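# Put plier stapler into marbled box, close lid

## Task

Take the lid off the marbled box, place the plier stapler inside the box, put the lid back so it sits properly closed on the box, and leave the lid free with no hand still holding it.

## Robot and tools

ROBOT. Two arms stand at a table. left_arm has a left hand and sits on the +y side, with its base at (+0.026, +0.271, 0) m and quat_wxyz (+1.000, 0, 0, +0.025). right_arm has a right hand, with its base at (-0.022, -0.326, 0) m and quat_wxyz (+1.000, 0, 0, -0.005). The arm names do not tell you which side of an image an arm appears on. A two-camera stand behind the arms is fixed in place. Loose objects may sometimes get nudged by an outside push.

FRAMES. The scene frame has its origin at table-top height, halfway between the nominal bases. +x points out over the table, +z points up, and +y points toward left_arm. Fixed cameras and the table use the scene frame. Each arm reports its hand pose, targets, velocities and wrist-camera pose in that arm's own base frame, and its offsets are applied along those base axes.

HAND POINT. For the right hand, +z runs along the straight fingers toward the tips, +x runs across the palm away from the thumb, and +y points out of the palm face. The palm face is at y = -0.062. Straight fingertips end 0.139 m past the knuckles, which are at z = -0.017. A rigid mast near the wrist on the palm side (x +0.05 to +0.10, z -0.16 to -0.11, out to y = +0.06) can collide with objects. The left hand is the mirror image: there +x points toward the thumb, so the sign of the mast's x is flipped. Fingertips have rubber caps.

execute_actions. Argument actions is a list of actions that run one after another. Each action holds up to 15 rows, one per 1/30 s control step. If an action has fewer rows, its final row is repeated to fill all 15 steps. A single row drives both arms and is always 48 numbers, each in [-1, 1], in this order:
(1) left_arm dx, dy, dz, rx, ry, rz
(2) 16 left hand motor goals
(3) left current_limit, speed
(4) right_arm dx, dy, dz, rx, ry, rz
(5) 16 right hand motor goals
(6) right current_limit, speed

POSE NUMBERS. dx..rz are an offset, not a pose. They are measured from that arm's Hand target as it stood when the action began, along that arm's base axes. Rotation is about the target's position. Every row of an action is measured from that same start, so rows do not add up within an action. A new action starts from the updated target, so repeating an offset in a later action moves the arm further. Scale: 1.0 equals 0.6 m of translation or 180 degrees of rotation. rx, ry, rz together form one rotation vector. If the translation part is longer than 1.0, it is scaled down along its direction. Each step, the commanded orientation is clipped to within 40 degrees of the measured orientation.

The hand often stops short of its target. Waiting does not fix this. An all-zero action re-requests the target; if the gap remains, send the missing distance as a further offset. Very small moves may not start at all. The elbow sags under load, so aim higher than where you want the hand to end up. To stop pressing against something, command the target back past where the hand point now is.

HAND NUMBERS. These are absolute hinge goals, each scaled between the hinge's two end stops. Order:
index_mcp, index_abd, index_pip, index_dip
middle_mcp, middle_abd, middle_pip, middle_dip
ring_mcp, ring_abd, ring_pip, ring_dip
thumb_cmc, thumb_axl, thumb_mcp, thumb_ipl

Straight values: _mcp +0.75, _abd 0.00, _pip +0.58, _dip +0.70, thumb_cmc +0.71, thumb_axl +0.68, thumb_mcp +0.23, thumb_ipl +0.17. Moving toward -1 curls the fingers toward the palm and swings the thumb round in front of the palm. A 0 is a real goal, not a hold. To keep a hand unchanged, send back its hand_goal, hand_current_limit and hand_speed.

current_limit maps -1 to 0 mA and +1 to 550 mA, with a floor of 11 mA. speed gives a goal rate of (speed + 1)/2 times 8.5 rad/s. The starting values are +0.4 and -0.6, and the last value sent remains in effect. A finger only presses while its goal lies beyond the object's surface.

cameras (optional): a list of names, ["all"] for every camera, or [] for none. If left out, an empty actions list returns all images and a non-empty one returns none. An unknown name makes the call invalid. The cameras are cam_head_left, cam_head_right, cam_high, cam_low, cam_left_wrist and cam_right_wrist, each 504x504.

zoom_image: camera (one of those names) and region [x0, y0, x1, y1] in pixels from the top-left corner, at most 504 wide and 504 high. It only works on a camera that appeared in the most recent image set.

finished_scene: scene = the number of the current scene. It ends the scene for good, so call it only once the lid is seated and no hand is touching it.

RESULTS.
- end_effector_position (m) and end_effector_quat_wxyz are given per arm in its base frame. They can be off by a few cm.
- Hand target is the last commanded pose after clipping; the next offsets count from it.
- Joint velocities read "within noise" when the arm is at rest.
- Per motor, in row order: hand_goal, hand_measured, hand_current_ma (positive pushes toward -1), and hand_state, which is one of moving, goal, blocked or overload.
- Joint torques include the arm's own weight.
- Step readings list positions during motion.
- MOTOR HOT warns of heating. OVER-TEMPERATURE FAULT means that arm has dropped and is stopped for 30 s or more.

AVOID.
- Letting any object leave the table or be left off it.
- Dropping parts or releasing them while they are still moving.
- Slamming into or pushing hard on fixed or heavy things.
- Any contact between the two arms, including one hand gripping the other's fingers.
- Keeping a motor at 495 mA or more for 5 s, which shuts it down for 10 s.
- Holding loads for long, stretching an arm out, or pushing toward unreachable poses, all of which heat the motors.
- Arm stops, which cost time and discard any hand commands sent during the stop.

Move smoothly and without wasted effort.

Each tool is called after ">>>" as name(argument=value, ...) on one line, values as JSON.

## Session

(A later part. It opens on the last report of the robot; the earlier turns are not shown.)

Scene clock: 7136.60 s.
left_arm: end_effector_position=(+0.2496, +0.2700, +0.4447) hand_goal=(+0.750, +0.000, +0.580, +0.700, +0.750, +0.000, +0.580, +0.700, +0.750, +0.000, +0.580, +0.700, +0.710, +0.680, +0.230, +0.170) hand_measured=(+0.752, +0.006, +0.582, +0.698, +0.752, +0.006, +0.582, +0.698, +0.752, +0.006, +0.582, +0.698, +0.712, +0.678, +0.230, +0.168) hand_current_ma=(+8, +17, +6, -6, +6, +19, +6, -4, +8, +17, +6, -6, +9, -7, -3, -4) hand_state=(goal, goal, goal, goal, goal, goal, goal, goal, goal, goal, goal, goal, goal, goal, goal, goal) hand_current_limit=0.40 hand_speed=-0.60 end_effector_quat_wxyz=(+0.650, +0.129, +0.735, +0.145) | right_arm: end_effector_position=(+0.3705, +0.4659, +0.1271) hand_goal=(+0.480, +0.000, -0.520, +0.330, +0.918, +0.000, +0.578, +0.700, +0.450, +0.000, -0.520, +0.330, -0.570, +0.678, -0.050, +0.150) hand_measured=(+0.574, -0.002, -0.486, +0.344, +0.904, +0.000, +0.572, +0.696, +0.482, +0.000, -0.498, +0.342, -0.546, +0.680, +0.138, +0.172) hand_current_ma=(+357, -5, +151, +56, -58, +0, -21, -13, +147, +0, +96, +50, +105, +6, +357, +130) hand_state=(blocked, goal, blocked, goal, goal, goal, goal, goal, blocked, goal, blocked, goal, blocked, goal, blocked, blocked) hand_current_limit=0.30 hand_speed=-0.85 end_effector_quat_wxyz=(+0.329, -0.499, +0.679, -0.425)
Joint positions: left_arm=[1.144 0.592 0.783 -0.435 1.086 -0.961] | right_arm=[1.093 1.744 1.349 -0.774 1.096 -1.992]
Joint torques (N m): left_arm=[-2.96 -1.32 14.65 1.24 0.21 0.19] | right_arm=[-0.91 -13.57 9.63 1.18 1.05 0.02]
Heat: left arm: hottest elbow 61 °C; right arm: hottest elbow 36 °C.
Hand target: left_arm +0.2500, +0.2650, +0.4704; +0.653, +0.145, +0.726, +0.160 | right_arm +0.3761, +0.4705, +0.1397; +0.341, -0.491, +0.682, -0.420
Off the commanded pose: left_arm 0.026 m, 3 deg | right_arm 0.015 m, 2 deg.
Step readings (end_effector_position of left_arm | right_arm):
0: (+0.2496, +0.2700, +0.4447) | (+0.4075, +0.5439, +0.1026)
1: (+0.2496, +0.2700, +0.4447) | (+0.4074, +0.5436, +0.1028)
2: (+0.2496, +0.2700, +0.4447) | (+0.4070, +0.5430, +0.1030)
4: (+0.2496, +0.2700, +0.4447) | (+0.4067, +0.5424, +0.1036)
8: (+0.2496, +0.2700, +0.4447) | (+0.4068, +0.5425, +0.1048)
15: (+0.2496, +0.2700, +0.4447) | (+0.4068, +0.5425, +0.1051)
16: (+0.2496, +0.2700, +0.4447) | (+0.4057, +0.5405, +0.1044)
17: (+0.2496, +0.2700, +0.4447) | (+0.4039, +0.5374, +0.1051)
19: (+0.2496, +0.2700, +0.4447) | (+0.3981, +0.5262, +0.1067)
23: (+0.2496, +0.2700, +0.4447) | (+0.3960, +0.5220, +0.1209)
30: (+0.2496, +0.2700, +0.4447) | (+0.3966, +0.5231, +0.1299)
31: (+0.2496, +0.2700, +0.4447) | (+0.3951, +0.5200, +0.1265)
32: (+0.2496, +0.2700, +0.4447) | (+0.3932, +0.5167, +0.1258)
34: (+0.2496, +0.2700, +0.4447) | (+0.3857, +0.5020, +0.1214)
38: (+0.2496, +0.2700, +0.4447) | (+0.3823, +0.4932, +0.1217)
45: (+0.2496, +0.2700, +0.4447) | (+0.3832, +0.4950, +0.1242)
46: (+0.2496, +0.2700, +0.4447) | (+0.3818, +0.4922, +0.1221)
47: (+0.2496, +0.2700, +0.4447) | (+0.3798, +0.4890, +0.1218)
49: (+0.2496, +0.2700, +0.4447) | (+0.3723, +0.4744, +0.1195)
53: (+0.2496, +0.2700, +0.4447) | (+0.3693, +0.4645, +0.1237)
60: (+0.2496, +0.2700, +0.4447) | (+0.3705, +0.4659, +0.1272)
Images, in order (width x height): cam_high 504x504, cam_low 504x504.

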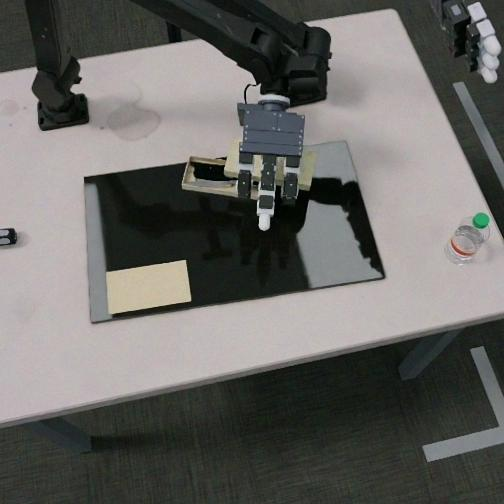

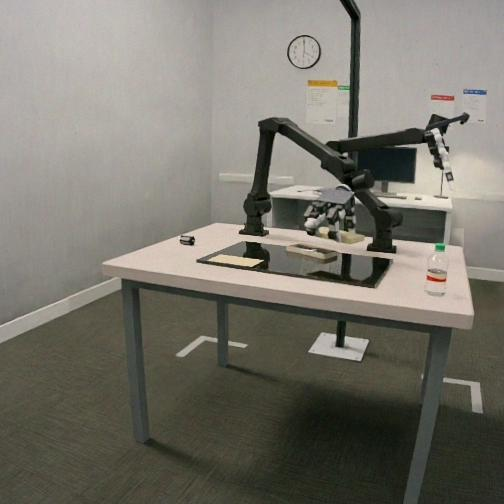

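>>> execute_actions(actions=[[[0,0,0,0,0,0,0.75,0,0.58,0.7,0.75,0,0.58,0.7,0.75,0,0.58,0.7,0.71,0.68,0.23,0.17,0.4,-0.6,-0.018,-0.052,-0.01,0,0,0.0,0.48,0,-0.52,0.33,0.917,0,0.577,0.7,0.45,0,-0.52,0.33,-0.571,0.678,-0.05,0.15,0.3,-0.85]],[[0,0,0,0,0,0,0.75,0,0.58,0.7,0.75,0,0.58,0.7,0.75,0,0.58,0.7,0.71,0.68,0.23,0.17,0.4,-0.6,-0.018,-0.052,-0.01,0,0,0.0,0.48,0,-0.52,0.33,0.917,0,0.577,0.7,0.45,0,-0.52,0.33,-0.571,0.678,-0.05,0.15,0.3,-0.85]],[[0,0,0,0,0,0,0.75,0,0.58,0.7,0.75,0,0.58,0.7,0.75,0,0.58,0.7,0.71,0.68,0.23,0.17,0.4,-0.6,-0.016,-0.052,-0.01,0,0,0.0,0.48,0,-0.52,0.33,0.917,0,0.577,0.7,0.45,0,-0.52,0.33,-0.571,0.678,-0.05,0.15,0.3,-0.85]]], cameras=["cam_low","cam_high","cam_head_left","cam_head_right"])

>>> zoom_image(camera="cam_low", region=[260, 200, 400, 290])

>>> zoom_image(camera="cam_high", region=[160, 130, 300, 230])

>>> zoom_image(camera="cam_head_right", region=[200, 270, 340, 370])

Scene clock: 7151.07 s.
left_arm: end_effector_position=(+0.2496, +0.2700, +0.4447) hand_goal=(+0.750, +0.000, +0.580, +0.700, +0.750, +0.000, +0.580, +0.700, +0.750, +0.000, +0.580, +0.700, +0.710, +0.680, +0.230, +0.170) hand_measured=(+0.752, +0.006, +0.582, +0.698, +0.752, +0.006, +0.582, +0.698, +0.752, +0.006, +0.582, +0.698, +0.712, +0.678, +0.230, +0.168) hand_current_ma=(+8, +17, +6, -6, +6, +19, +6, -4, +8, +17, +6, -6, +9, -7, -3, -4) hand_state=(goal, goal, goal, goal, goal, goal, goal, goal, goal, goal, goal, goal, goal, goal, goal, goal) hand_current_limit=0.40 hand_speed=-0.60 end_effector_quat_wxyz=(+0.650, +0.129, +0.735, +0.145) | right_arm: end_effector_position=(+0.3396, +0.3712, +0.1104) hand_goal=(+0.480, +0.000, -0.520, +0.330, +0.918, +0.000, +0.578, +0.700, +0.450, +0.000, -0.520, +0.330, -0.570, +0.678, -0.050, +0.150) hand_measured=(+0.574, -0.002, -0.484, +0.344, +0.906, +0.000, +0.572, +0.696, +0.480, +0.000, -0.498, +0.342, -0.544, +0.680, +0.138, +0.172) hand_current_ma=(+358, -4, +153, +57, -56, +3, -21, -13, +136, +0, +96, +50, +115, +7, +357, +130) hand_state=(blocked, goal, blocked, goal, goal, goal, goal, goal, blocked, goal, blocked, goal, blocked, goal, blocked, blocked) hand_current_limit=0.30 hand_speed=-0.85 end_effector_quat_wxyz=(+0.329, -0.499, +0.680, -0.426)
Joint positions: left_arm=[1.144 0.592 0.783 -0.435 1.086 -0.961] | right_arm=[1.057 1.521 1.014 -0.601 1.08 -2.06]
Joint torques (N m): left_arm=[-3.19 -1.26 14.58 1.25 0.22 0.23] | right_arm=[-0.79 -10.17 9.36 1.28 0.95 0.01]
Heat: left arm: hottest elbow 61 °C; right arm: hottest elbow 35 °C.
Hand target: left_arm +0.2500, +0.2650, +0.4704; +0.653, +0.145, +0.726, +0.160 | right_arm +0.3450, +0.3769, +0.1218; +0.341, -0.491, +0.683, -0.420
Off the commanded pose: left_arm 0.026 m, 3 deg | right_arm 0.014 m, 2 deg.
Step readings (end_effector_position of left_arm | right_arm):
0: (+0.2496, +0.2700, +0.4447) | (+0.3705, +0.4658, +0.1271)
1: (+0.2496, +0.2700, +0.4447) | (+0.3693, +0.4631, +0.1247)
2: (+0.2496, +0.2700, +0.4447) | (+0.3675, +0.4604, +0.1238)
4: (+0.2496, +0.2700, +0.4447) | (+0.3603, +0.4456, +0.1196)
8: (+0.2496, +0.2700, +0.4447) | (+0.3574, +0.4335, +0.1186)
15: (+0.2496, +0.2700, +0.4447) | (+0.3596, +0.4345, +0.1201)
16: (+0.2496, +0.2700, +0.4447) | (+0.3584, +0.4314, +0.1177)
17: (+0.2496, +0.2700, +0.4447) | (+0.3575, +0.4284, +0.1171)
19: (+0.2496, +0.2700, +0.4447) | (+0.3501, +0.4143, +0.1137)
23: (+0.2496, +0.2700, +0.4447) | (+0.3468, +0.4019, +0.1141)
30: (+0.2496, +0.2700, +0.4447) | (+0.3488, +0.4026, +0.1156)
31: (+0.2496, +0.2700, +0.4447) | (+0.3478, +0.3997, +0.1134)
32: (+0.2496, +0.2700, +0.4447) | (+0.3469, +0.3973, +0.1127)
34: (+0.2496, +0.2700, +0.4447) | (+0.3402, +0.3840, +0.1095)
38: (+0.2496, +0.2700, +0.4447) | (+0.3375, +0.3708, +0.1094)
45: (+0.2496, +0.2700, +0.4447) | (+0.3396, +0.3712, +0.1104)
Images, in order (width x height): cam_head_left 504x504, cam_head_right 504x504, cam_high 504x504, cam_low 504x504.

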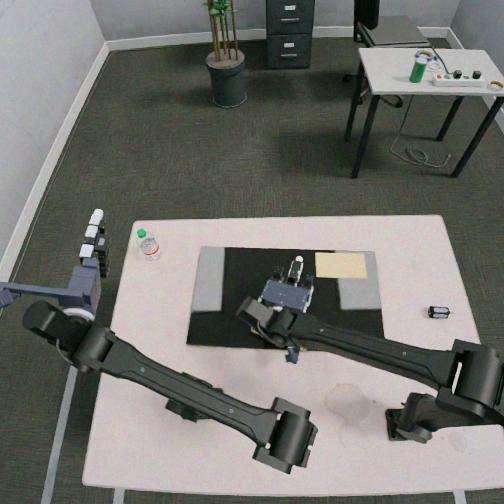

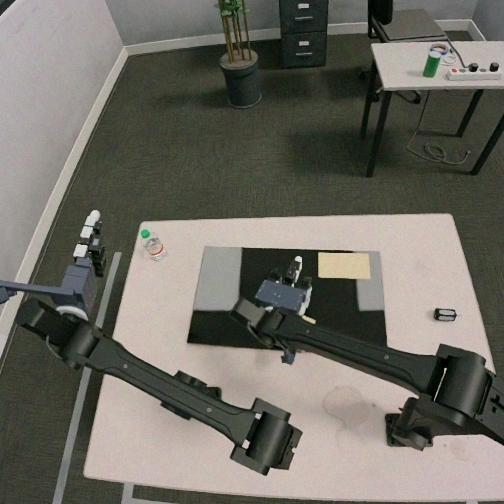

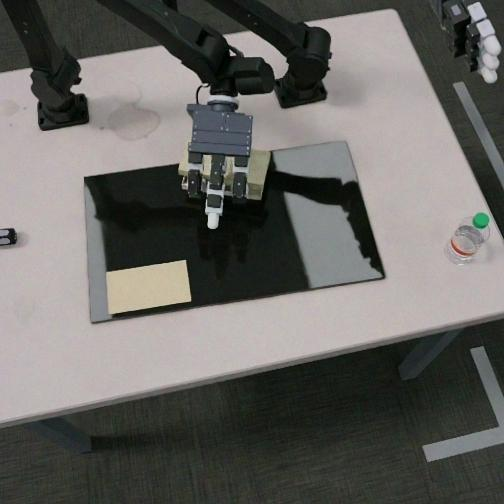

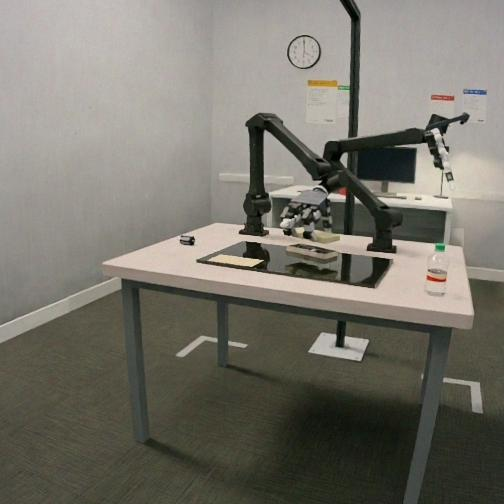

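Scaled by 3.600.

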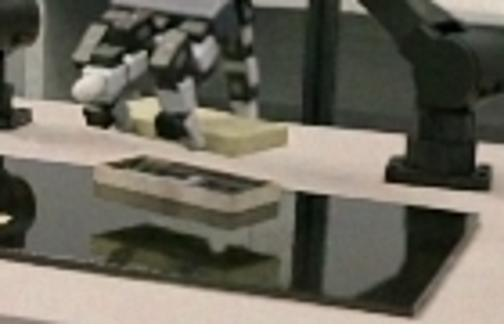

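Scaled by 3.600.

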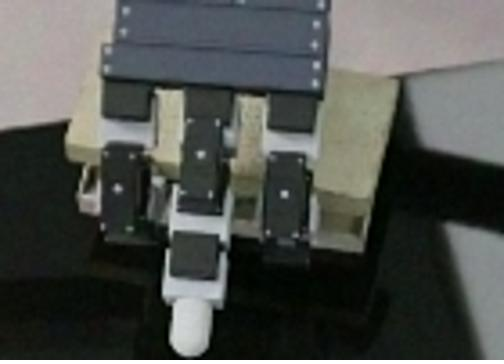

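Scaled by 3.600.

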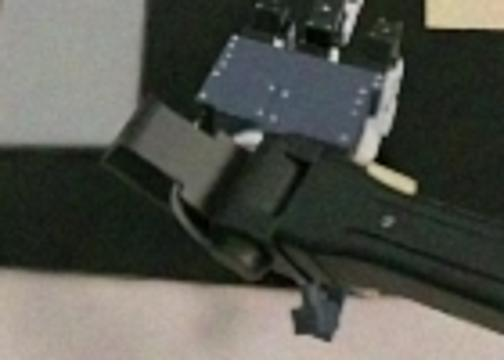

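>>> execute_actions(actions=[[[0,0,0,0,0,0,0.75,0,0.58,0.7,0.75,0,0.58,0.7,0.75,0,0.58,0.7,0.71,0.68,0.23,0.17,0.4,-0.6,-0.010,-0.005,-0.03,0,0,0.003,0.48,0,-0.52,0.33,0.917,0,0.577,0.7,0.45,0,-0.52,0.33,-0.571,0.678,-0.05,0.15,0.3,-0.85]],[[0,0,0,0,0,0,0.75,0,0.58,0.7,0.75,0,0.58,0.7,0.75,0,0.58,0.7,0.71,0.68,0.23,0.17,0.4,-0.6,0,0,-0.03,0,0,0.0,0.48,0,-0.52,0.33,0.917,0,0.577,0.7,0.45,0,-0.52,0.33,-0.571,0.678,-0.05,0.15,0.3,-0.85]]], cameras=["cam_low","cam_high","cam_head_left","cam_head_right"])

>>> zoom_image(camera="cam_low", region=[260, 210, 360, 280])

>>> zoom_image(camera="cam_high", region=[165, 130, 285, 220])

Scene clock: 7183.40 s.
left_arm: end_effector_position=(+0.2496, +0.2700, +0.4447) hand_goal=(+0.750, +0.000, +0.580, +0.700, +0.750, +0.000, +0.580, +0.700, +0.750, +0.000, +0.580, +0.700, +0.710, +0.680, +0.230, +0.170) hand_measured=(+0.752, +0.006, +0.582, +0.698, +0.752, +0.006, +0.582, +0.698, +0.752, +0.006, +0.582, +0.698, +0.712, +0.678, +0.230, +0.168) hand_current_ma=(+8, +17, +6, -6, +6, +19, +6, -4, +8, +17, +6, -6, +9, -7, -3, -4) hand_state=(goal, goal, goal, goal, goal, goal, goal, goal, goal, goal, goal, goal, goal, goal, goal, goal) hand_current_limit=0.40 hand_speed=-0.60 end_effector_quat_wxyz=(+0.650, +0.129, +0.735, +0.145) | right_arm: end_effector_position=(+0.3377, +0.3682, +0.0834) hand_goal=(+0.480, +0.000, -0.520, +0.330, +0.918, +0.000, +0.578, +0.700, +0.450, +0.000, -0.520, +0.330, -0.570, +0.678, -0.050, +0.150) hand_measured=(+0.574, -0.002, -0.484, +0.344, +0.906, +0.000, +0.572, +0.696, +0.480, +0.000, -0.498, +0.342, -0.544, +0.680, +0.138, +0.172) hand_current_ma=(+358, -5, +153, +57, -56, +3, -21, -13, +136, +0, +96, +50, +115, +7, +358, +130) hand_state=(blocked, goal, blocked, goal, goal, goal, goal, goal, blocked, goal, blocked, goal, blocked, goal, blocked, blocked) hand_current_limit=0.30 hand_speed=-0.85 end_effector_quat_wxyz=(+0.337, -0.495, +0.681, -0.422)
Joint positions: left_arm=[1.144 0.592 0.783 -0.435 1.086 -0.961] | right_arm=[1.057 1.544 0.952 -0.493 1.079 -2.065]
Joint torques (N m): left_arm=[-3.02 -1.14 14.54 1.4 0.22 0.25] | right_arm=[0.15 -9.47 8.35 1.35 0.96 0.01]
Heat: left arm: hottest elbow 61 °C; right arm: hottest elbow 34 °C.
Hand target: left_arm +0.2500, +0.2650, +0.4704; +0.653, +0.145, +0.726, +0.160 | right_arm +0.3390, +0.3739, +0.0859; +0.343, -0.494, +0.680, -0.419
Off the commanded pose: left_arm 0.026 m, 3 deg | right_arm 0.006 m, 1 deg.
Step readings (end_effector_position of left_arm | right_arm):
0: (+0.2496, +0.2700, +0.4447) | (+0.3396, +0.3712, +0.1105)
1: (+0.2496, +0.2700, +0.4447) | (+0.3394, +0.3708, +0.1090)
2: (+0.2496, +0.2700, +0.4447) | (+0.3401, +0.3721, +0.1080)
4: (+0.2496, +0.2700, +0.4447) | (+0.3393, +0.3709, +0.1041)
8: (+0.2496, +0.2700, +0.4447) | (+0.3369, +0.3668, +0.0984)
15: (+0.2496, +0.2700, +0.4447) | (+0.3373, +0.3675, +0.0987)
16: (+0.2496, +0.2700, +0.4447) | (+0.3374, +0.3677, +0.0976)
17: (+0.2496, +0.2700, +0.4447) | (+0.3384, +0.3694, +0.0970)
19: (+0.2496, +0.2700, +0.4447) | (+0.3388, +0.3701, +0.0931)
23: (+0.2496, +0.2700, +0.4447) | (+0.3378, +0.3684, +0.0847)
30: (+0.2496, +0.2700, +0.4447) | (+0.3376, +0.3681, +0.0834)
Images, in order (width x height): cam_head_left 504x504, cam_head_right 504x504, cam_high 504x504, cam_low 504x504.

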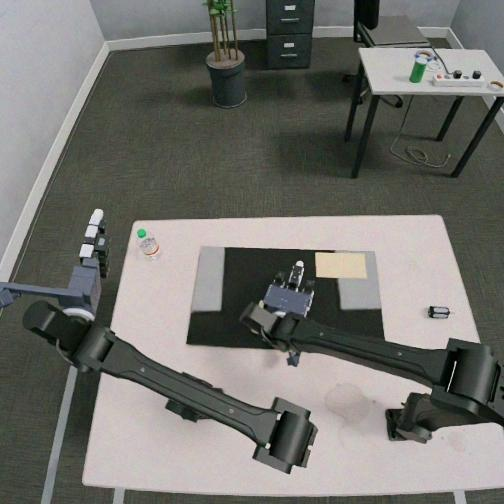

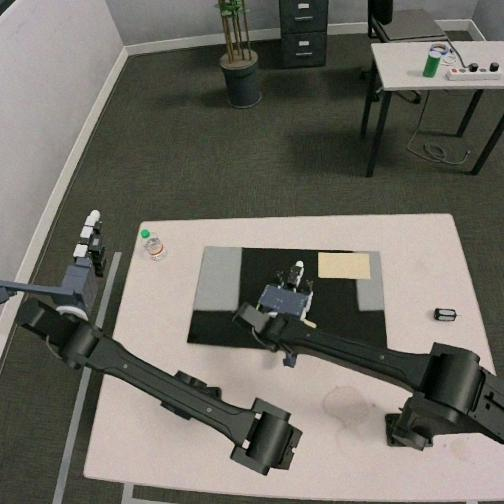

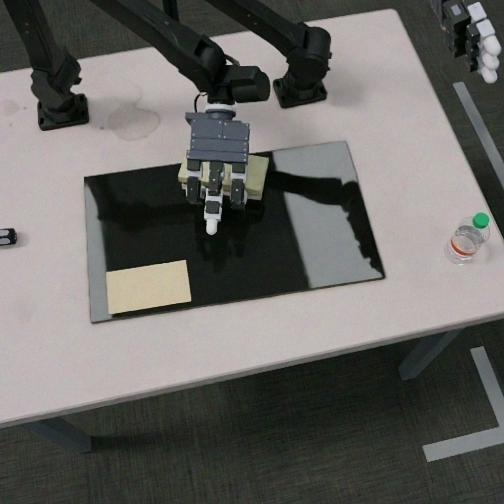

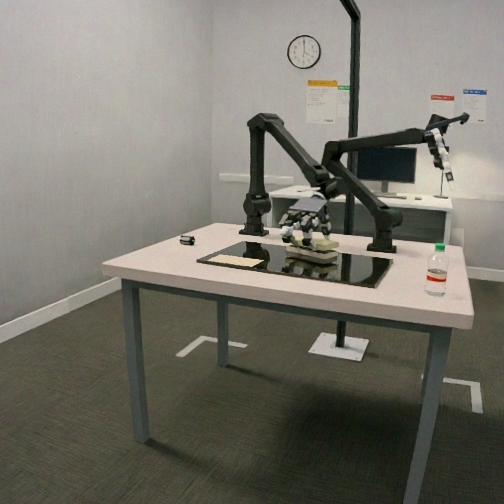

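Scaled by 5.040.

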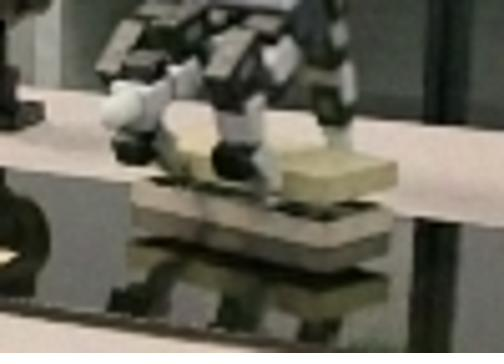

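Scaled by 4.200.

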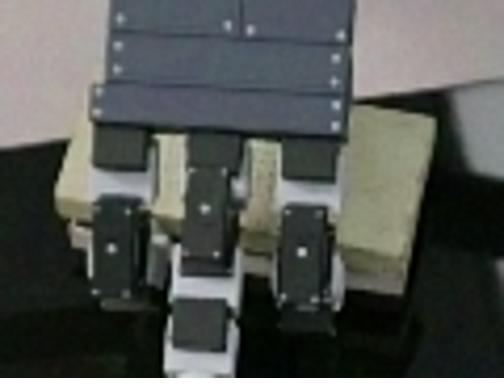

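>>> zoom_image(camera="cam_high", region=[240, 150, 280, 210])

>>> zoom_image(camera="cam_high", region=[170, 150, 210, 210])

>>> zoom_image(camera="cam_low", region=[280, 230, 345, 270])

Scaled by 8.400.

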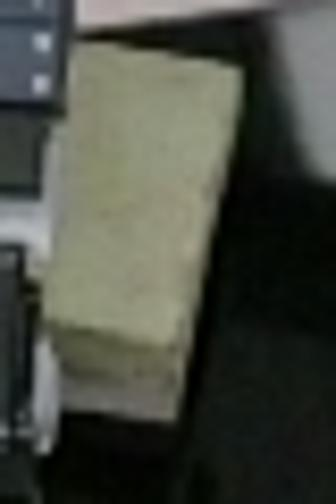

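Scaled by 8.400.

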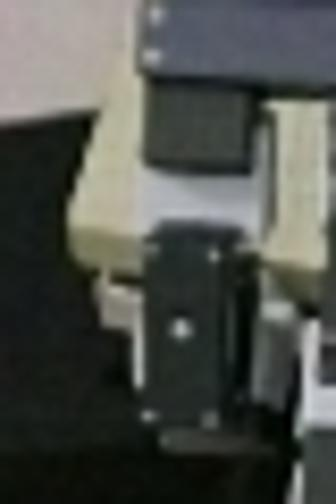

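Scaled by 7.754.

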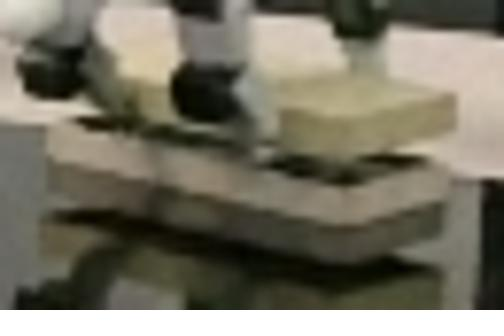

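>>> execute_actions(actions=[[[0,0,0,0,0,0,0.75,0,0.58,0.7,0.75,0,0.58,0.7,0.75,0,0.58,0.7,0.71,0.68,0.23,0.17,0.4,-0.6,-0.004,0.001,0,0,0,0.009,0.48,0,-0.52,0.33,0.917,0,0.577,0.7,0.45,0,-0.52,0.33,-0.571,0.678,-0.05,0.15,0.3,-0.85]],[[0,0,0,0,0,0,0.75,0,0.58,0.7,0.75,0,0.58,0.7,0.75,0,0.58,0.7,0.71,0.68,0.23,0.17,0.4,-0.6,0,0,-0.01,0,0,0.0,0.48,0,-0.52,0.33,0.917,0,0.577,0.7,0.45,0,-0.52,0.33,-0.571,0.678,-0.05,0.15,0.3,-0.85]]], cameras=["cam_low","cam_high"])

>>> zoom_image(camera="cam_high", region=[240, 150, 280, 210])

>>> zoom_image(camera="cam_high", region=[170, 150, 210, 210])

>>> zoom_image(camera="cam_low", region=[280, 230, 345, 270])

Scene clock: 7263.53 s.
left_arm: end_effector_position=(+0.2496, +0.2700, +0.4447) hand_goal=(+0.750, +0.000, +0.580, +0.700, +0.750, +0.000, +0.580, +0.700, +0.750, +0.000, +0.580, +0.700, +0.710, +0.680, +0.230, +0.170) hand_measured=(+0.752, +0.006, +0.582, +0.698, +0.752, +0.006, +0.582, +0.698, +0.752, +0.006, +0.582, +0.698, +0.712, +0.678, +0.230, +0.168) hand_current_ma=(+8, +17, +6, -6, +6, +19, +6, -4, +8, +17, +6, -6, +9, -7, -3, -4) hand_state=(goal, goal, goal, goal, goal, goal, goal, goal, goal, goal, goal, goal, goal, goal, goal, goal) hand_current_limit=0.40 hand_speed=-0.60 end_effector_quat_wxyz=(+0.650, +0.129, +0.735, +0.145) | right_arm: end_effector_position=(+0.3367, +0.3690, +0.0786) hand_goal=(+0.480, +0.000, -0.520, +0.330, +0.918, +0.000, +0.578, +0.700, +0.450, +0.000, -0.520, +0.330, -0.570, +0.678, -0.050, +0.150) hand_measured=(+0.574, -0.002, -0.484, +0.344, +0.906, +0.000, +0.572, +0.696, +0.480, +0.000, -0.498, +0.342, -0.544, +0.680, +0.138, +0.172) hand_current_ma=(+358, -5, +153, +57, -56, +3, -21, -13, +136, +0, +96, +50, +115, +7, +357, +130) hand_state=(blocked, goal, blocked, goal, goal, goal, goal, goal, blocked, goal, blocked, goal, blocked, goal, blocked, blocked) hand_current_limit=0.30 hand_speed=-0.85 end_effector_quat_wxyz=(+0.341, -0.500, +0.678, -0.418)
Joint positions: left_arm=[1.144 0.592 0.783 -0.435 1.086 -0.961] | right_arm=[1.057 1.544 0.933 -0.445 1.069 -2.095]
Joint torques (N m): left_arm=[-2.61 -0.79 14.65 1.46 0.23 0.22] | right_arm=[0.26 -9.47 8.09 1.42 0.9 -0.02]
Heat: left arm: hottest elbow 61 °C; right arm: hottest elbow 32 °C.
Hand target: left_arm +0.2500, +0.2650, +0.4704; +0.653, +0.145, +0.726, +0.160 | right_arm +0.3366, +0.3745, +0.0799; +0.349, -0.504, +0.673, -0.414
Off the commanded pose: left_arm 0.026 m, 3 deg | right_arm 0.006 m, 1 deg.
joint sent to its limit (right arm) — joint 6 (wrist roll), lower limit. The joint targets still meet the commanded pose.
Step readings (end_effector_position of left_arm | right_arm):
0: (+0.2496, +0.2700, +0.4447) | (+0.3377, +0.3682, +0.0834)
1: (+0.2496, +0.2700, +0.4447) | (+0.3375, +0.3684, +0.0829)
2: (+0.2496, +0.2700, +0.4447) | (+0.3374, +0.3695, +0.0823)
4: (+0.2496, +0.2700, +0.4447) | (+0.3371, +0.3698, +0.0812)
8: (+0.2496, +0.2700, +0.4447) | (+0.3364, +0.3685, +0.0797)
15: (+0.2496, +0.2700, +0.4447) | (+0.3364, +0.3684, +0.0798)
16: (+0.2496, +0.2700, +0.4447) | (+0.3365, +0.3685, +0.0795)
17: (+0.2496, +0.2700, +0.4447) | (+0.3368, +0.3690, +0.0795)
19: (+0.2496, +0.2700, +0.4447) | (+0.3368, +0.3692, +0.0791)
23: (+0.2496, +0.2700, +0.4447) | (+0.3367, +0.3689, +0.0785)
30: (+0.2496, +0.2700, +0.4447) | (+0.3367, +0.3690, +0.0786)
Images, in order (width x height): cam_high 504x504, cam_low 504x504.

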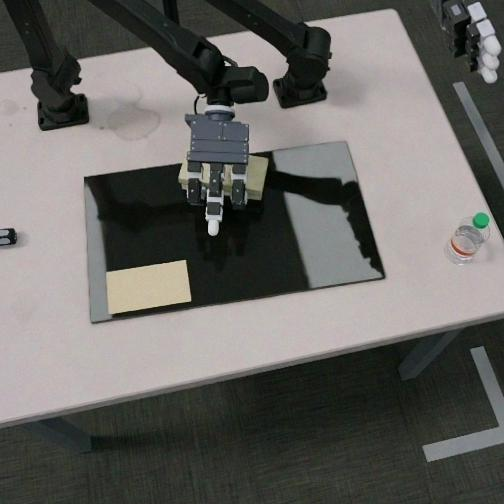

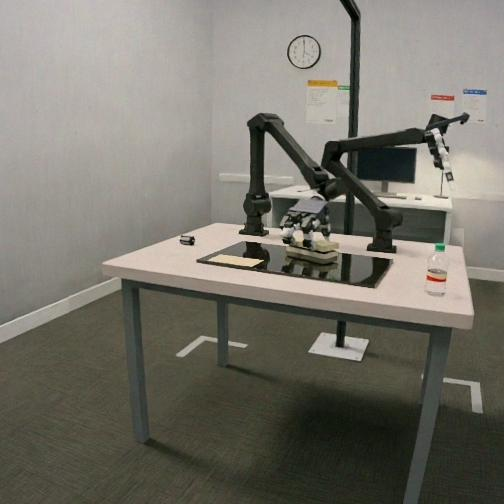

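Scaled by 8.400.

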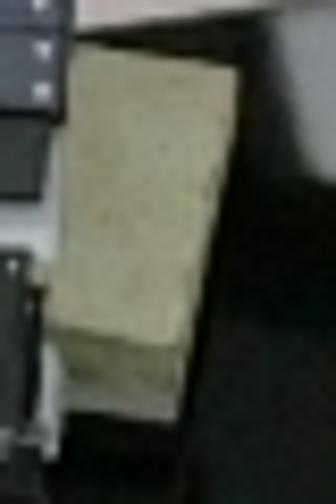

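Scaled by 8.400.

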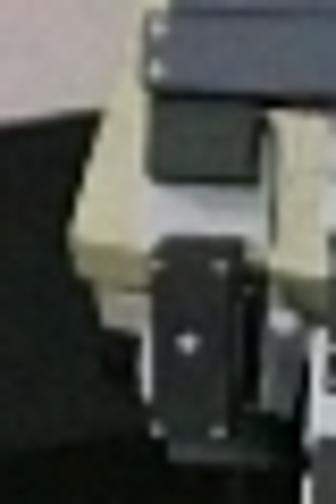

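Scaled by 7.754.

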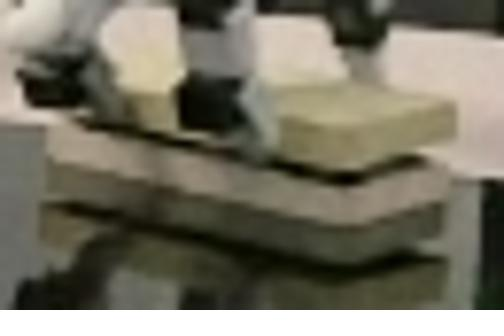

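>>> execute_actions(actions=[[[0,0,0,0,0,0,0.75,0,0.58,0.7,0.75,0,0.58,0.7,0.75,0,0.58,0.7,0.71,0.68,0.23,0.17,0.4,-0.6,-0.003,0,0,0,0,0,0.48,0,-0.52,0.33,0.917,0,0.577,0.7,0.482,0,-0.515,0.33,-0.571,0.678,-0.05,0.15,0.3,-0.85]]], cameras=["cam_low","cam_high"])

>>> zoom_image(camera="cam_high", region=[240, 150, 280, 210])

>>> zoom_image(camera="cam_high", region=[170, 150, 210, 210])

>>> zoom_image(camera="cam_low", region=[280, 230, 345, 270])

Scene clock: 7302.43 s.
left_arm: end_effector_position=(+0.2496, +0.2700, +0.4447) hand_goal=(+0.750, +0.000, +0.580, +0.700, +0.750, +0.000, +0.580, +0.700, +0.750, +0.000, +0.580, +0.700, +0.710, +0.680, +0.230, +0.170) hand_measured=(+0.752, +0.006, +0.582, +0.698, +0.752, +0.006, +0.582, +0.698, +0.752, +0.006, +0.582, +0.698, +0.712, +0.678, +0.230, +0.168) hand_current_ma=(+8, +17, +6, -6, +6, +19, +6, -4, +8, +17, +6, -6, +9, -7, -3, -4) hand_state=(goal, goal, goal, goal, goal, goal, goal, goal, goal, goal, goal, goal, goal, goal, goal, goal) hand_current_limit=0.40 hand_speed=-0.60 end_effector_quat_wxyz=(+0.650, +0.129, +0.735, +0.145) | right_arm: end_effector_position=(+0.3357, +0.3682, +0.0772) hand_goal=(+0.480, +0.000, -0.520, +0.330, +0.918, +0.000, +0.578, +0.700, +0.482, +0.000, -0.514, +0.330, -0.570, +0.678, -0.050, +0.150) hand_measured=(+0.574, -0.002, -0.484, +0.344, +0.906, +0.000, +0.572, +0.696, +0.490, +0.000, -0.498, +0.342, -0.548, +0.680, +0.138, +0.172) hand_current_ma=(+357, -5, +157, +59, -56, +3, -21, -13, +30, +0, +70, +50, +95, +7, +358, +130) hand_state=(blocked, goal, blocked, goal, goal, goal, goal, goal, goal, goal, goal, goal, blocked, goal, blocked, blocked) hand_current_limit=0.30 hand_speed=-0.85 end_effector_quat_wxyz=(+0.340, -0.501, +0.677, -0.418)
Joint positions: left_arm=[1.144 0.592 0.783 -0.435 1.086 -0.961] | right_arm=[1.058 1.544 0.93 -0.444 1.069 -2.095]
Joint torques (N m): left_arm=[-2.55 -1.2 14.79 1.25 0.17 0.18] | right_arm=[0.21 -9.7 8.01 1.42 0.95 -0.01]
Heat: left arm: hottest elbow 61 °C; right arm: hottest elbow 31 °C.
Hand target: left_arm +0.2500, +0.2650, +0.4704; +0.653, +0.145, +0.726, +0.160 | right_arm +0.3348, +0.3745, +0.0799; +0.349, -0.504, +0.673, -0.414
Off the commanded pose: left_arm 0.026 m, 3 deg | right_arm 0.007 m, 1 deg.
joint sent to its limit (right arm) — joint 6 (wrist roll), lower limit. The joint targets still meet the commanded pose.
Step readings (end_effector_position of left_arm | right_arm):
0: (+0.2496, +0.2700, +0.4447) | (+0.3367, +0.3690, +0.0786)
1: (+0.2496, +0.2700, +0.4447) | (+0.3365, +0.3689, +0.0784)
2: (+0.2496, +0.2700, +0.4447) | (+0.3363, +0.3690, +0.0783)
4: (+0.2496, +0.2700, +0.4447) | (+0.3359, +0.3686, +0.0777)
8: (+0.2496, +0.2700, +0.4447) | (+0.3357, +0.3682, +0.0772)
15: (+0.2496, +0.2700, +0.4447) | (+0.3357, +0.3682, +0.0772)
Images, in order (width x height): cam_high 504x504, cam_low 504x504.

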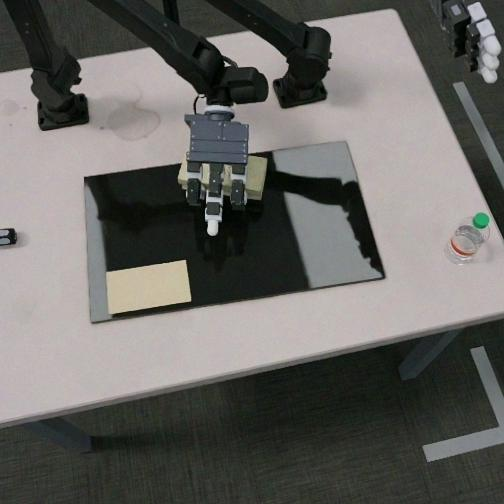

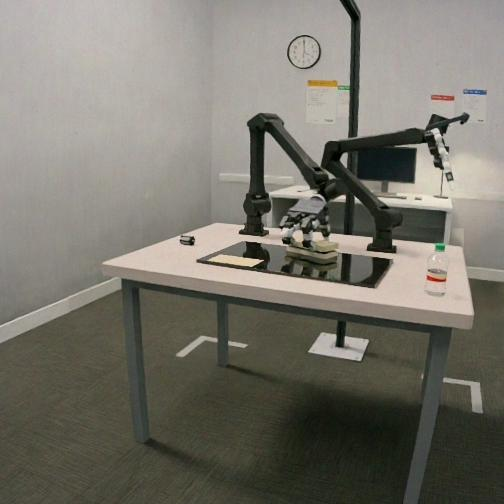

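Scaled by 8.400.

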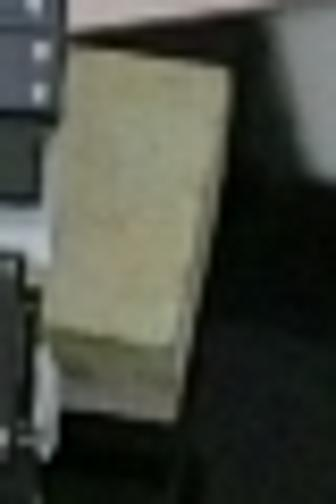

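Scaled by 8.400.

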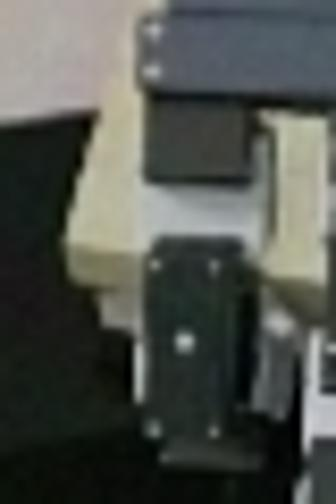

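Scaled by 7.754.

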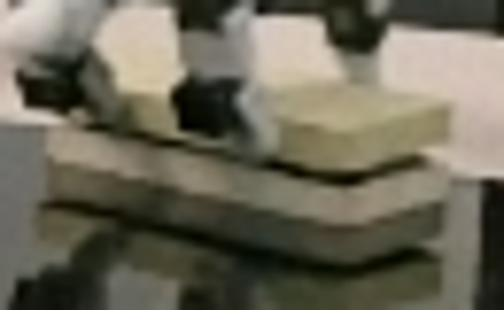

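>>> execute_actions(actions=[[[0,0,0,0,0,0,0.75,0,0.58,0.7,0.75,0,0.58,0.7,0.75,0,0.58,0.7,0.71,0.68,0.23,0.17,0.4,-0.6,-0.006,0.008,0.001,0,0,0.005,0.48,0,-0.52,0.33,0.917,0,0.577,0.7,0.482,0,-0.515,0.33,-0.571,0.678,-0.05,0.15,0.3,-0.85]]], cameras=["cam_low","cam_high"])

>>> zoom_image(camera="cam_high", region=[240, 150, 280, 210])

>>> zoom_image(camera="cam_high", region=[170, 150, 210, 210])

>>> zoom_image(camera="cam_low", region=[280, 230, 345, 270])

Scene clock: 7323.37 s.
left_arm: end_effector_position=(+0.2496, +0.2700, +0.4447) hand_goal=(+0.750, +0.000, +0.580, +0.700, +0.750, +0.000, +0.580, +0.700, +0.750, +0.000, +0.580, +0.700, +0.710, +0.680, +0.230, +0.170) hand_measured=(+0.752, +0.006, +0.582, +0.698, +0.752, +0.006, +0.582, +0.698, +0.752, +0.006, +0.582, +0.698, +0.712, +0.678, +0.230, +0.168) hand_current_ma=(+8, +17, +6, -6, +6, +19, +6, -4, +8, +17, +6, -6, +9, -7, -3, -4) hand_state=(goal, goal, goal, goal, goal, goal, goal, goal, goal, goal, goal, goal, goal, goal, goal, goal) hand_current_limit=0.40 hand_speed=-0.60 end_effector_quat_wxyz=(+0.650, +0.129, +0.735, +0.145) | right_arm: end_effector_position=(+0.3304, +0.3729, +0.0771) hand_goal=(+0.480, +0.000, -0.520, +0.330, +0.918, +0.000, +0.578, +0.700, +0.482, +0.000, -0.514, +0.330, -0.570, +0.678, -0.050, +0.150) hand_measured=(+0.574, -0.002, -0.484, +0.344, +0.906, +0.000, +0.572, +0.696, +0.490, +0.000, -0.498, +0.342, -0.548, +0.680, +0.138, +0.172) hand_current_ma=(+357, -5, +157, +59, -56, +3, -21, -13, +30, +0, +70, +50, +95, +7, +358, +130) hand_state=(blocked, goal, blocked, goal, goal, goal, goal, goal, goal, goal, goal, goal, blocked, goal, blocked, blocked) hand_current_limit=0.30 hand_speed=-0.85 end_effector_quat_wxyz=(+0.343, -0.506, +0.674, -0.415)
Joint positions: left_arm=[1.144 0.592 0.783 -0.435 1.086 -0.961] | right_arm=[1.072 1.544 0.93 -0.444 1.068 -2.095]
Joint torques (N m): left_arm=[-2.73 -0.85 14.61 1.2 0.19 0.2] | right_arm=[0.32 -9.52 8.4 1.36 0.95 -0.01]
Heat: left arm: hottest elbow 61 °C; right arm: hottest elbow 31 °C.
Hand target: left_arm +0.2500, +0.2650, +0.4704; +0.653, +0.145, +0.726, +0.160 | right_arm +0.3312, +0.3794, +0.0805; +0.352, -0.509, +0.669, -0.411
Off the commanded pose: left_arm 0.026 m, 3 deg | right_arm 0.007 m, 1 deg.
joint sent to its limit (right arm) — joint 6 (wrist roll), lower limit. The joint targets still meet the commanded pose.
Step readings (end_effector_position of left_arm | right_arm):
0: (+0.2496, +0.2700, +0.4447) | (+0.3357, +0.3682, +0.0772)
1: (+0.2496, +0.2700, +0.4447) | (+0.3352, +0.3686, +0.0772)
2: (+0.2496, +0.2700, +0.4447) | (+0.3344, +0.3694, +0.0772)
4: (+0.2496, +0.2700, +0.4447) | (+0.3331, +0.3705, +0.0772)
8: (+0.2496, +0.2700, +0.4447) | (+0.3311, +0.3724, +0.0772)
15: (+0.2496, +0.2700, +0.4447) | (+0.3304, +0.3729, +0.0771)
Images, in order (width x height): cam_high 504x504, cam_low 504x504.

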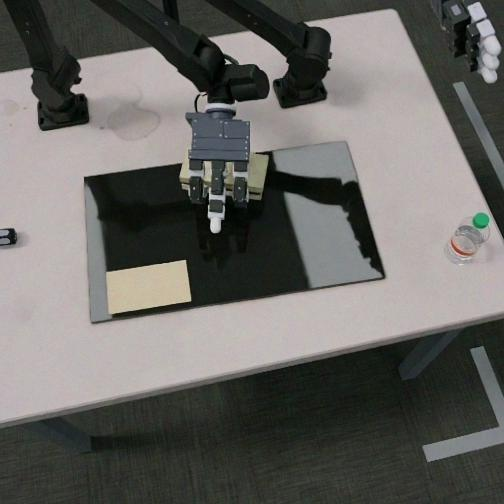

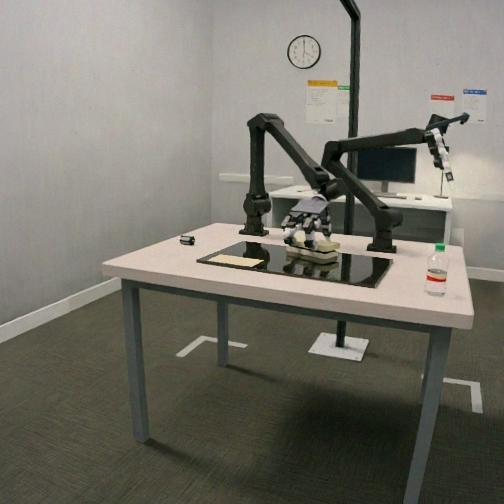

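Scaled by 8.400.

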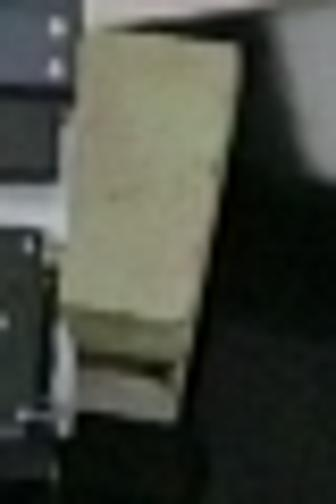

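Scaled by 8.400.

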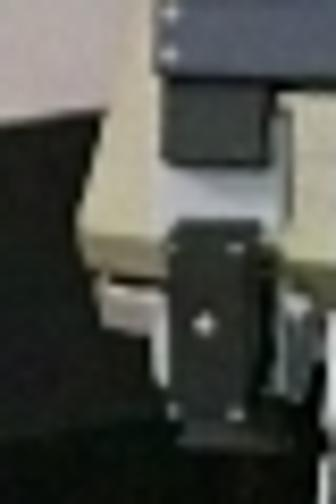

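Scaled by 7.754.

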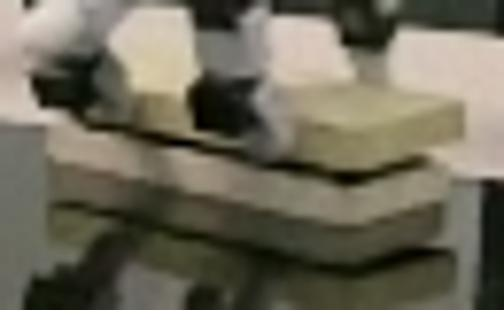

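>>> execute_actions(actions=[[[0,0,0,0,0,0,0.75,0,0.58,0.7,0.75,0,0.58,0.7,0.75,0,0.58,0.7,0.71,0.68,0.23,0.17,0.4,-0.6,0.0013,-0.003,-0.009,0,0,0.0,0.48,0,-0.52,0.33,0.917,0,0.577,0.7,0.482,0,-0.515,0.33,-0.571,0.678,-0.05,0.15,0.3,-0.85]]], cameras=["cam_low","cam_high"])

>>> zoom_image(camera="cam_high", region=[240, 150, 280, 210])

>>> zoom_image(camera="cam_high", region=[170, 150, 210, 210])

>>> zoom_image(camera="cam_low", region=[280, 230, 345, 270])

Scene clock: 7347.67 s.
left_arm: end_effector_position=(+0.2496, +0.2700, +0.4447) hand_goal=(+0.750, +0.000, +0.580, +0.700, +0.750, +0.000, +0.580, +0.700, +0.750, +0.000, +0.580, +0.700, +0.710, +0.680, +0.230, +0.170) hand_measured=(+0.752, +0.006, +0.582, +0.698, +0.752, +0.006, +0.582, +0.698, +0.752, +0.006, +0.582, +0.698, +0.712, +0.678, +0.230, +0.168) hand_current_ma=(+8, +17, +6, -6, +6, +19, +6, -4, +8, +17, +6, -6, +9, -7, -3, -4) hand_state=(goal, goal, goal, goal, goal, goal, goal, goal, goal, goal, goal, goal, goal, goal, goal, goal) hand_current_limit=0.40 hand_speed=-0.60 end_effector_quat_wxyz=(+0.650, +0.129, +0.735, +0.145) | right_arm: end_effector_position=(+0.3308, +0.3736, +0.0765) hand_goal=(+0.480, +0.000, -0.520, +0.330, +0.918, +0.000, +0.578, +0.700, +0.482, +0.000, -0.514, +0.330, -0.570, +0.678, -0.050, +0.150) hand_measured=(+0.574, -0.002, -0.484, +0.344, +0.906, +0.000, +0.572, +0.696, +0.490, +0.000, -0.498, +0.342, -0.548, +0.680, +0.138, +0.172) hand_current_ma=(+357, -5, +157, +59, -56, +3, -21, -13, +30, +0, +70, +50, +94, +7, +358, +130) hand_state=(blocked, goal, blocked, goal, goal, goal, goal, goal, goal, goal, goal, goal, blocked, goal, blocked, blocked) hand_current_limit=0.30 hand_speed=-0.85 end_effector_quat_wxyz=(+0.346, -0.504, +0.674, -0.414)
Joint positions: left_arm=[1.144 0.592 0.783 -0.435 1.086 -0.961] | right_arm=[1.072 1.544 0.925 -0.431 1.068 -2.096]
Joint torques (N m): left_arm=[-2.84 -1.44 14.57 1.24 0.2 0.22] | right_arm=[-0.38 -8.64 7.97 1.39 0.9 0.01]
Heat: left arm: hottest elbow 61 °C; right arm: hottest elbow 32 °C.
Hand target: left_arm +0.2500, +0.2650, +0.4704; +0.653, +0.145, +0.726, +0.160 | right_arm +0.3319, +0.3774, +0.0750; +0.352, -0.509, +0.669, -0.411
Off the commanded pose: left_arm 0.026 m, 3 deg | right_arm 0.004 m, 1 deg.
joint sent to its limit (right arm) — joint 6 (wrist roll), lower limit. The joint targets still meet the commanded pose.
Step readings (end_effector_position of left_arm | right_arm):
0: (+0.2496, +0.2700, +0.4447) | (+0.3304, +0.3729, +0.0771)
1: (+0.2496, +0.2700, +0.4447) | (+0.3305, +0.3729, +0.0770)
2: (+0.2496, +0.2700, +0.4447) | (+0.3307, +0.3734, +0.0769)
4: (+0.2496, +0.2700, +0.4447) | (+0.3308, +0.3736, +0.0767)
8: (+0.2496, +0.2700, +0.4447) | (+0.3308, +0.3735, +0.0764)
15: (+0.2496, +0.2700, +0.4447) | (+0.3308, +0.3736, +0.0765)
Images, in order (width x height): cam_high 504x504, cam_low 504x504.

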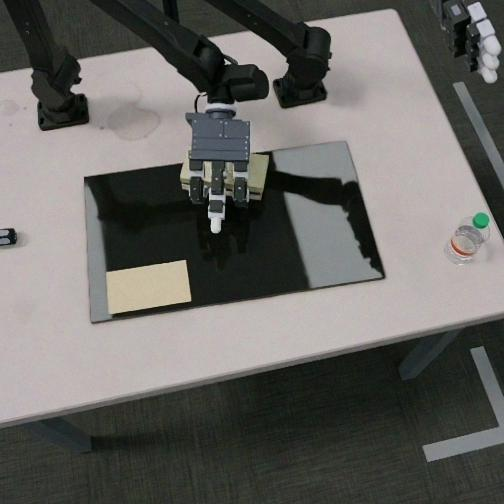

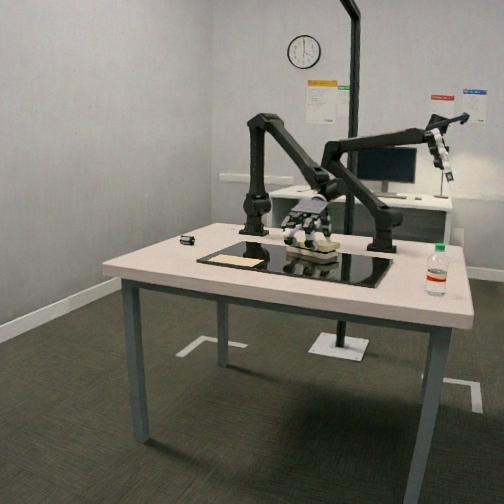

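Scaled by 8.400.

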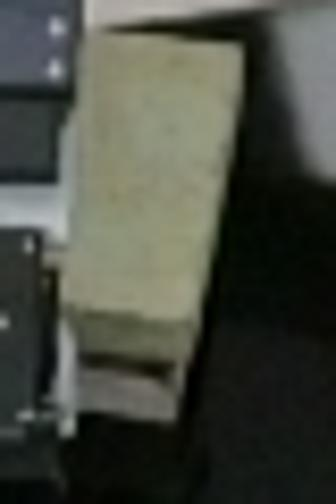

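Scaled by 8.400.

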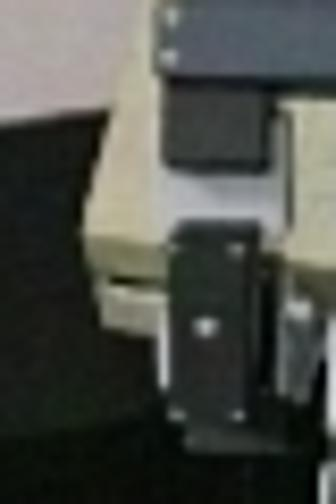

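Scaled by 7.754.

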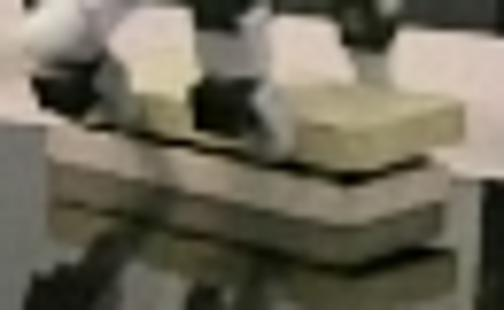

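>>> execute_actions(actions=[[[0,0,0,0,0,0,0.75,0,0.58,0.7,0.75,0,0.58,0.7,0.75,0,0.58,0.7,0.71,0.68,0.23,0.17,0.4,-0.6,0.0013,-0.009,-0.006,0,0,0.0,0.48,0,-0.52,0.33,0.917,0,0.577,0.7,0.482,0,-0.515,0.33,-0.571,0.678,-0.05,0.15,0.3,-0.85]]], cameras=["cam_low","cam_high"])

>>> zoom_image(camera="cam_high", region=[240, 150, 280, 210])

>>> zoom_image(camera="cam_high", region=[170, 150, 210, 210])

>>> zoom_image(camera="cam_low", region=[280, 230, 345, 270])

Scene clock: 7364.53 s.
left_arm: end_effector_position=(+0.2496, +0.2700, +0.4447) hand_goal=(+0.750, +0.000, +0.580, +0.700, +0.750, +0.000, +0.580, +0.700, +0.750, +0.000, +0.580, +0.700, +0.710, +0.680, +0.230, +0.170) hand_measured=(+0.752, +0.006, +0.582, +0.698, +0.752, +0.006, +0.582, +0.698, +0.752, +0.006, +0.582, +0.698, +0.712, +0.678, +0.230, +0.168) hand_current_ma=(+8, +17, +6, -6, +6, +19, +6, -4, +8, +17, +6, -6, +9, -7, -3, -4) hand_state=(goal, goal, goal, goal, goal, goal, goal, goal, goal, goal, goal, goal, goal, goal, goal, goal) hand_current_limit=0.40 hand_speed=-0.60 end_effector_quat_wxyz=(+0.650, +0.129, +0.735, +0.145) | right_arm: end_effector_position=(+0.3286, +0.3700, +0.0713) hand_goal=(+0.480, +0.000, -0.520, +0.330, +0.918, +0.000, +0.578, +0.700, +0.482, +0.000, -0.514, +0.330, -0.570, +0.678, -0.050, +0.150) hand_measured=(+0.572, -0.002, -0.484, +0.344, +0.906, +0.000, +0.572, +0.696, +0.490, +0.000, -0.498, +0.336, -0.548, +0.680, +0.138, +0.172) hand_current_ma=(+358, -5, +157, +61, -56, +3, -21, -13, +36, +0, +63, +23, +94, +7, +358, +130) hand_state=(blocked, goal, blocked, goal, goal, goal, goal, goal, goal, goal, goal, goal, blocked, goal, blocked, blocked) hand_current_limit=0.30 hand_speed=-0.85 end_effector_quat_wxyz=(+0.344, -0.506, +0.674, -0.414)
Joint positions: left_arm=[1.144 0.592 0.783 -0.435 1.086 -0.961] | right_arm=[1.072 1.544 0.91 -0.42 1.067 -2.097]
Joint torques (N m): left_arm=[-3.19 -1.38 14.67 1.51 0.23 0.24] | right_arm=[-0.67 -9.35 8.01 1.42 0.91 0.01]
Heat: left arm: hottest elbow 61 °C; right arm: hottest elbow 31 °C.
Hand target: left_arm +0.2500, +0.2650, +0.4704; +0.653, +0.145, +0.726, +0.160 | right_arm +0.3328, +0.3721, +0.0715; +0.352, -0.509, +0.669, -0.411
Off the commanded pose: left_arm 0.026 m, 3 deg | right_arm 0.005 m, 1 deg.
joint sent to its limit (right arm) — joint 6 (wrist roll), lower limit. The joint targets still meet the commanded pose.
Step readings (end_effector_position of left_arm | right_arm):
0: (+0.2496, +0.2700, +0.4447) | (+0.3308, +0.3736, +0.0765)
1: (+0.2496, +0.2700, +0.4447) | (+0.3306, +0.3733, +0.0759)
2: (+0.2496, +0.2700, +0.4447) | (+0.3306, +0.3732, +0.0753)
4: (+0.2496, +0.2700, +0.4447) | (+0.3297, +0.3719, +0.0734)
8: (+0.2496, +0.2700, +0.4447) | (+0.3286, +0.3700, +0.0713)
15: (+0.2496, +0.2700, +0.4447) | (+0.3286, +0.3700, +0.0713)
Images, in order (width x height): cam_high 504x504, cam_low 504x504.

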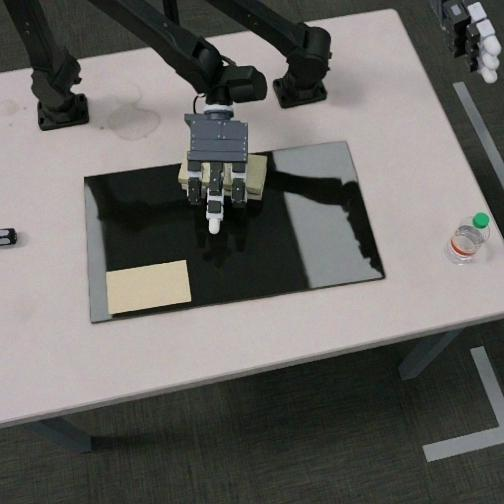

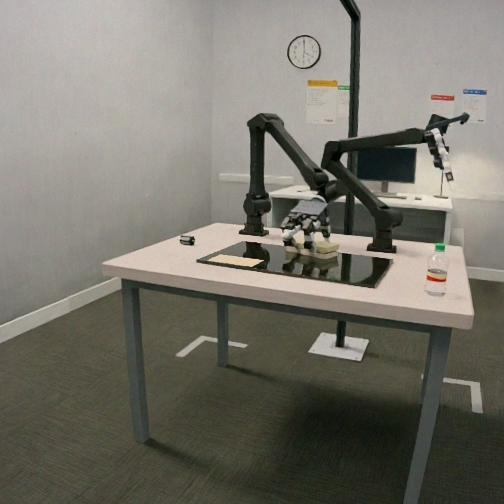

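Scaled by 8.400.

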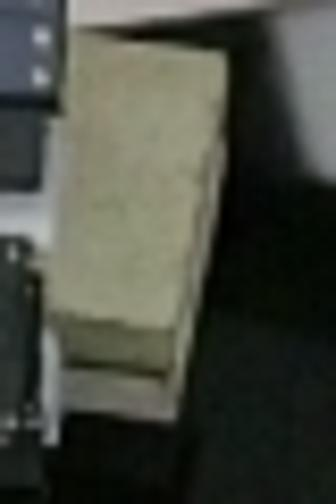

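Scaled by 8.400.

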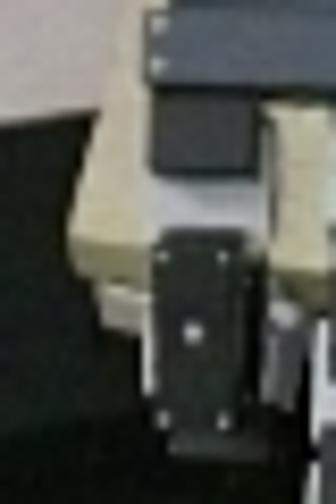

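Scaled by 7.754.

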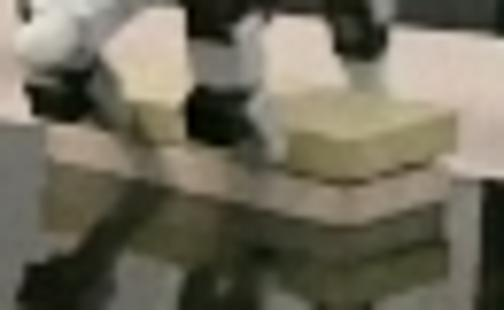

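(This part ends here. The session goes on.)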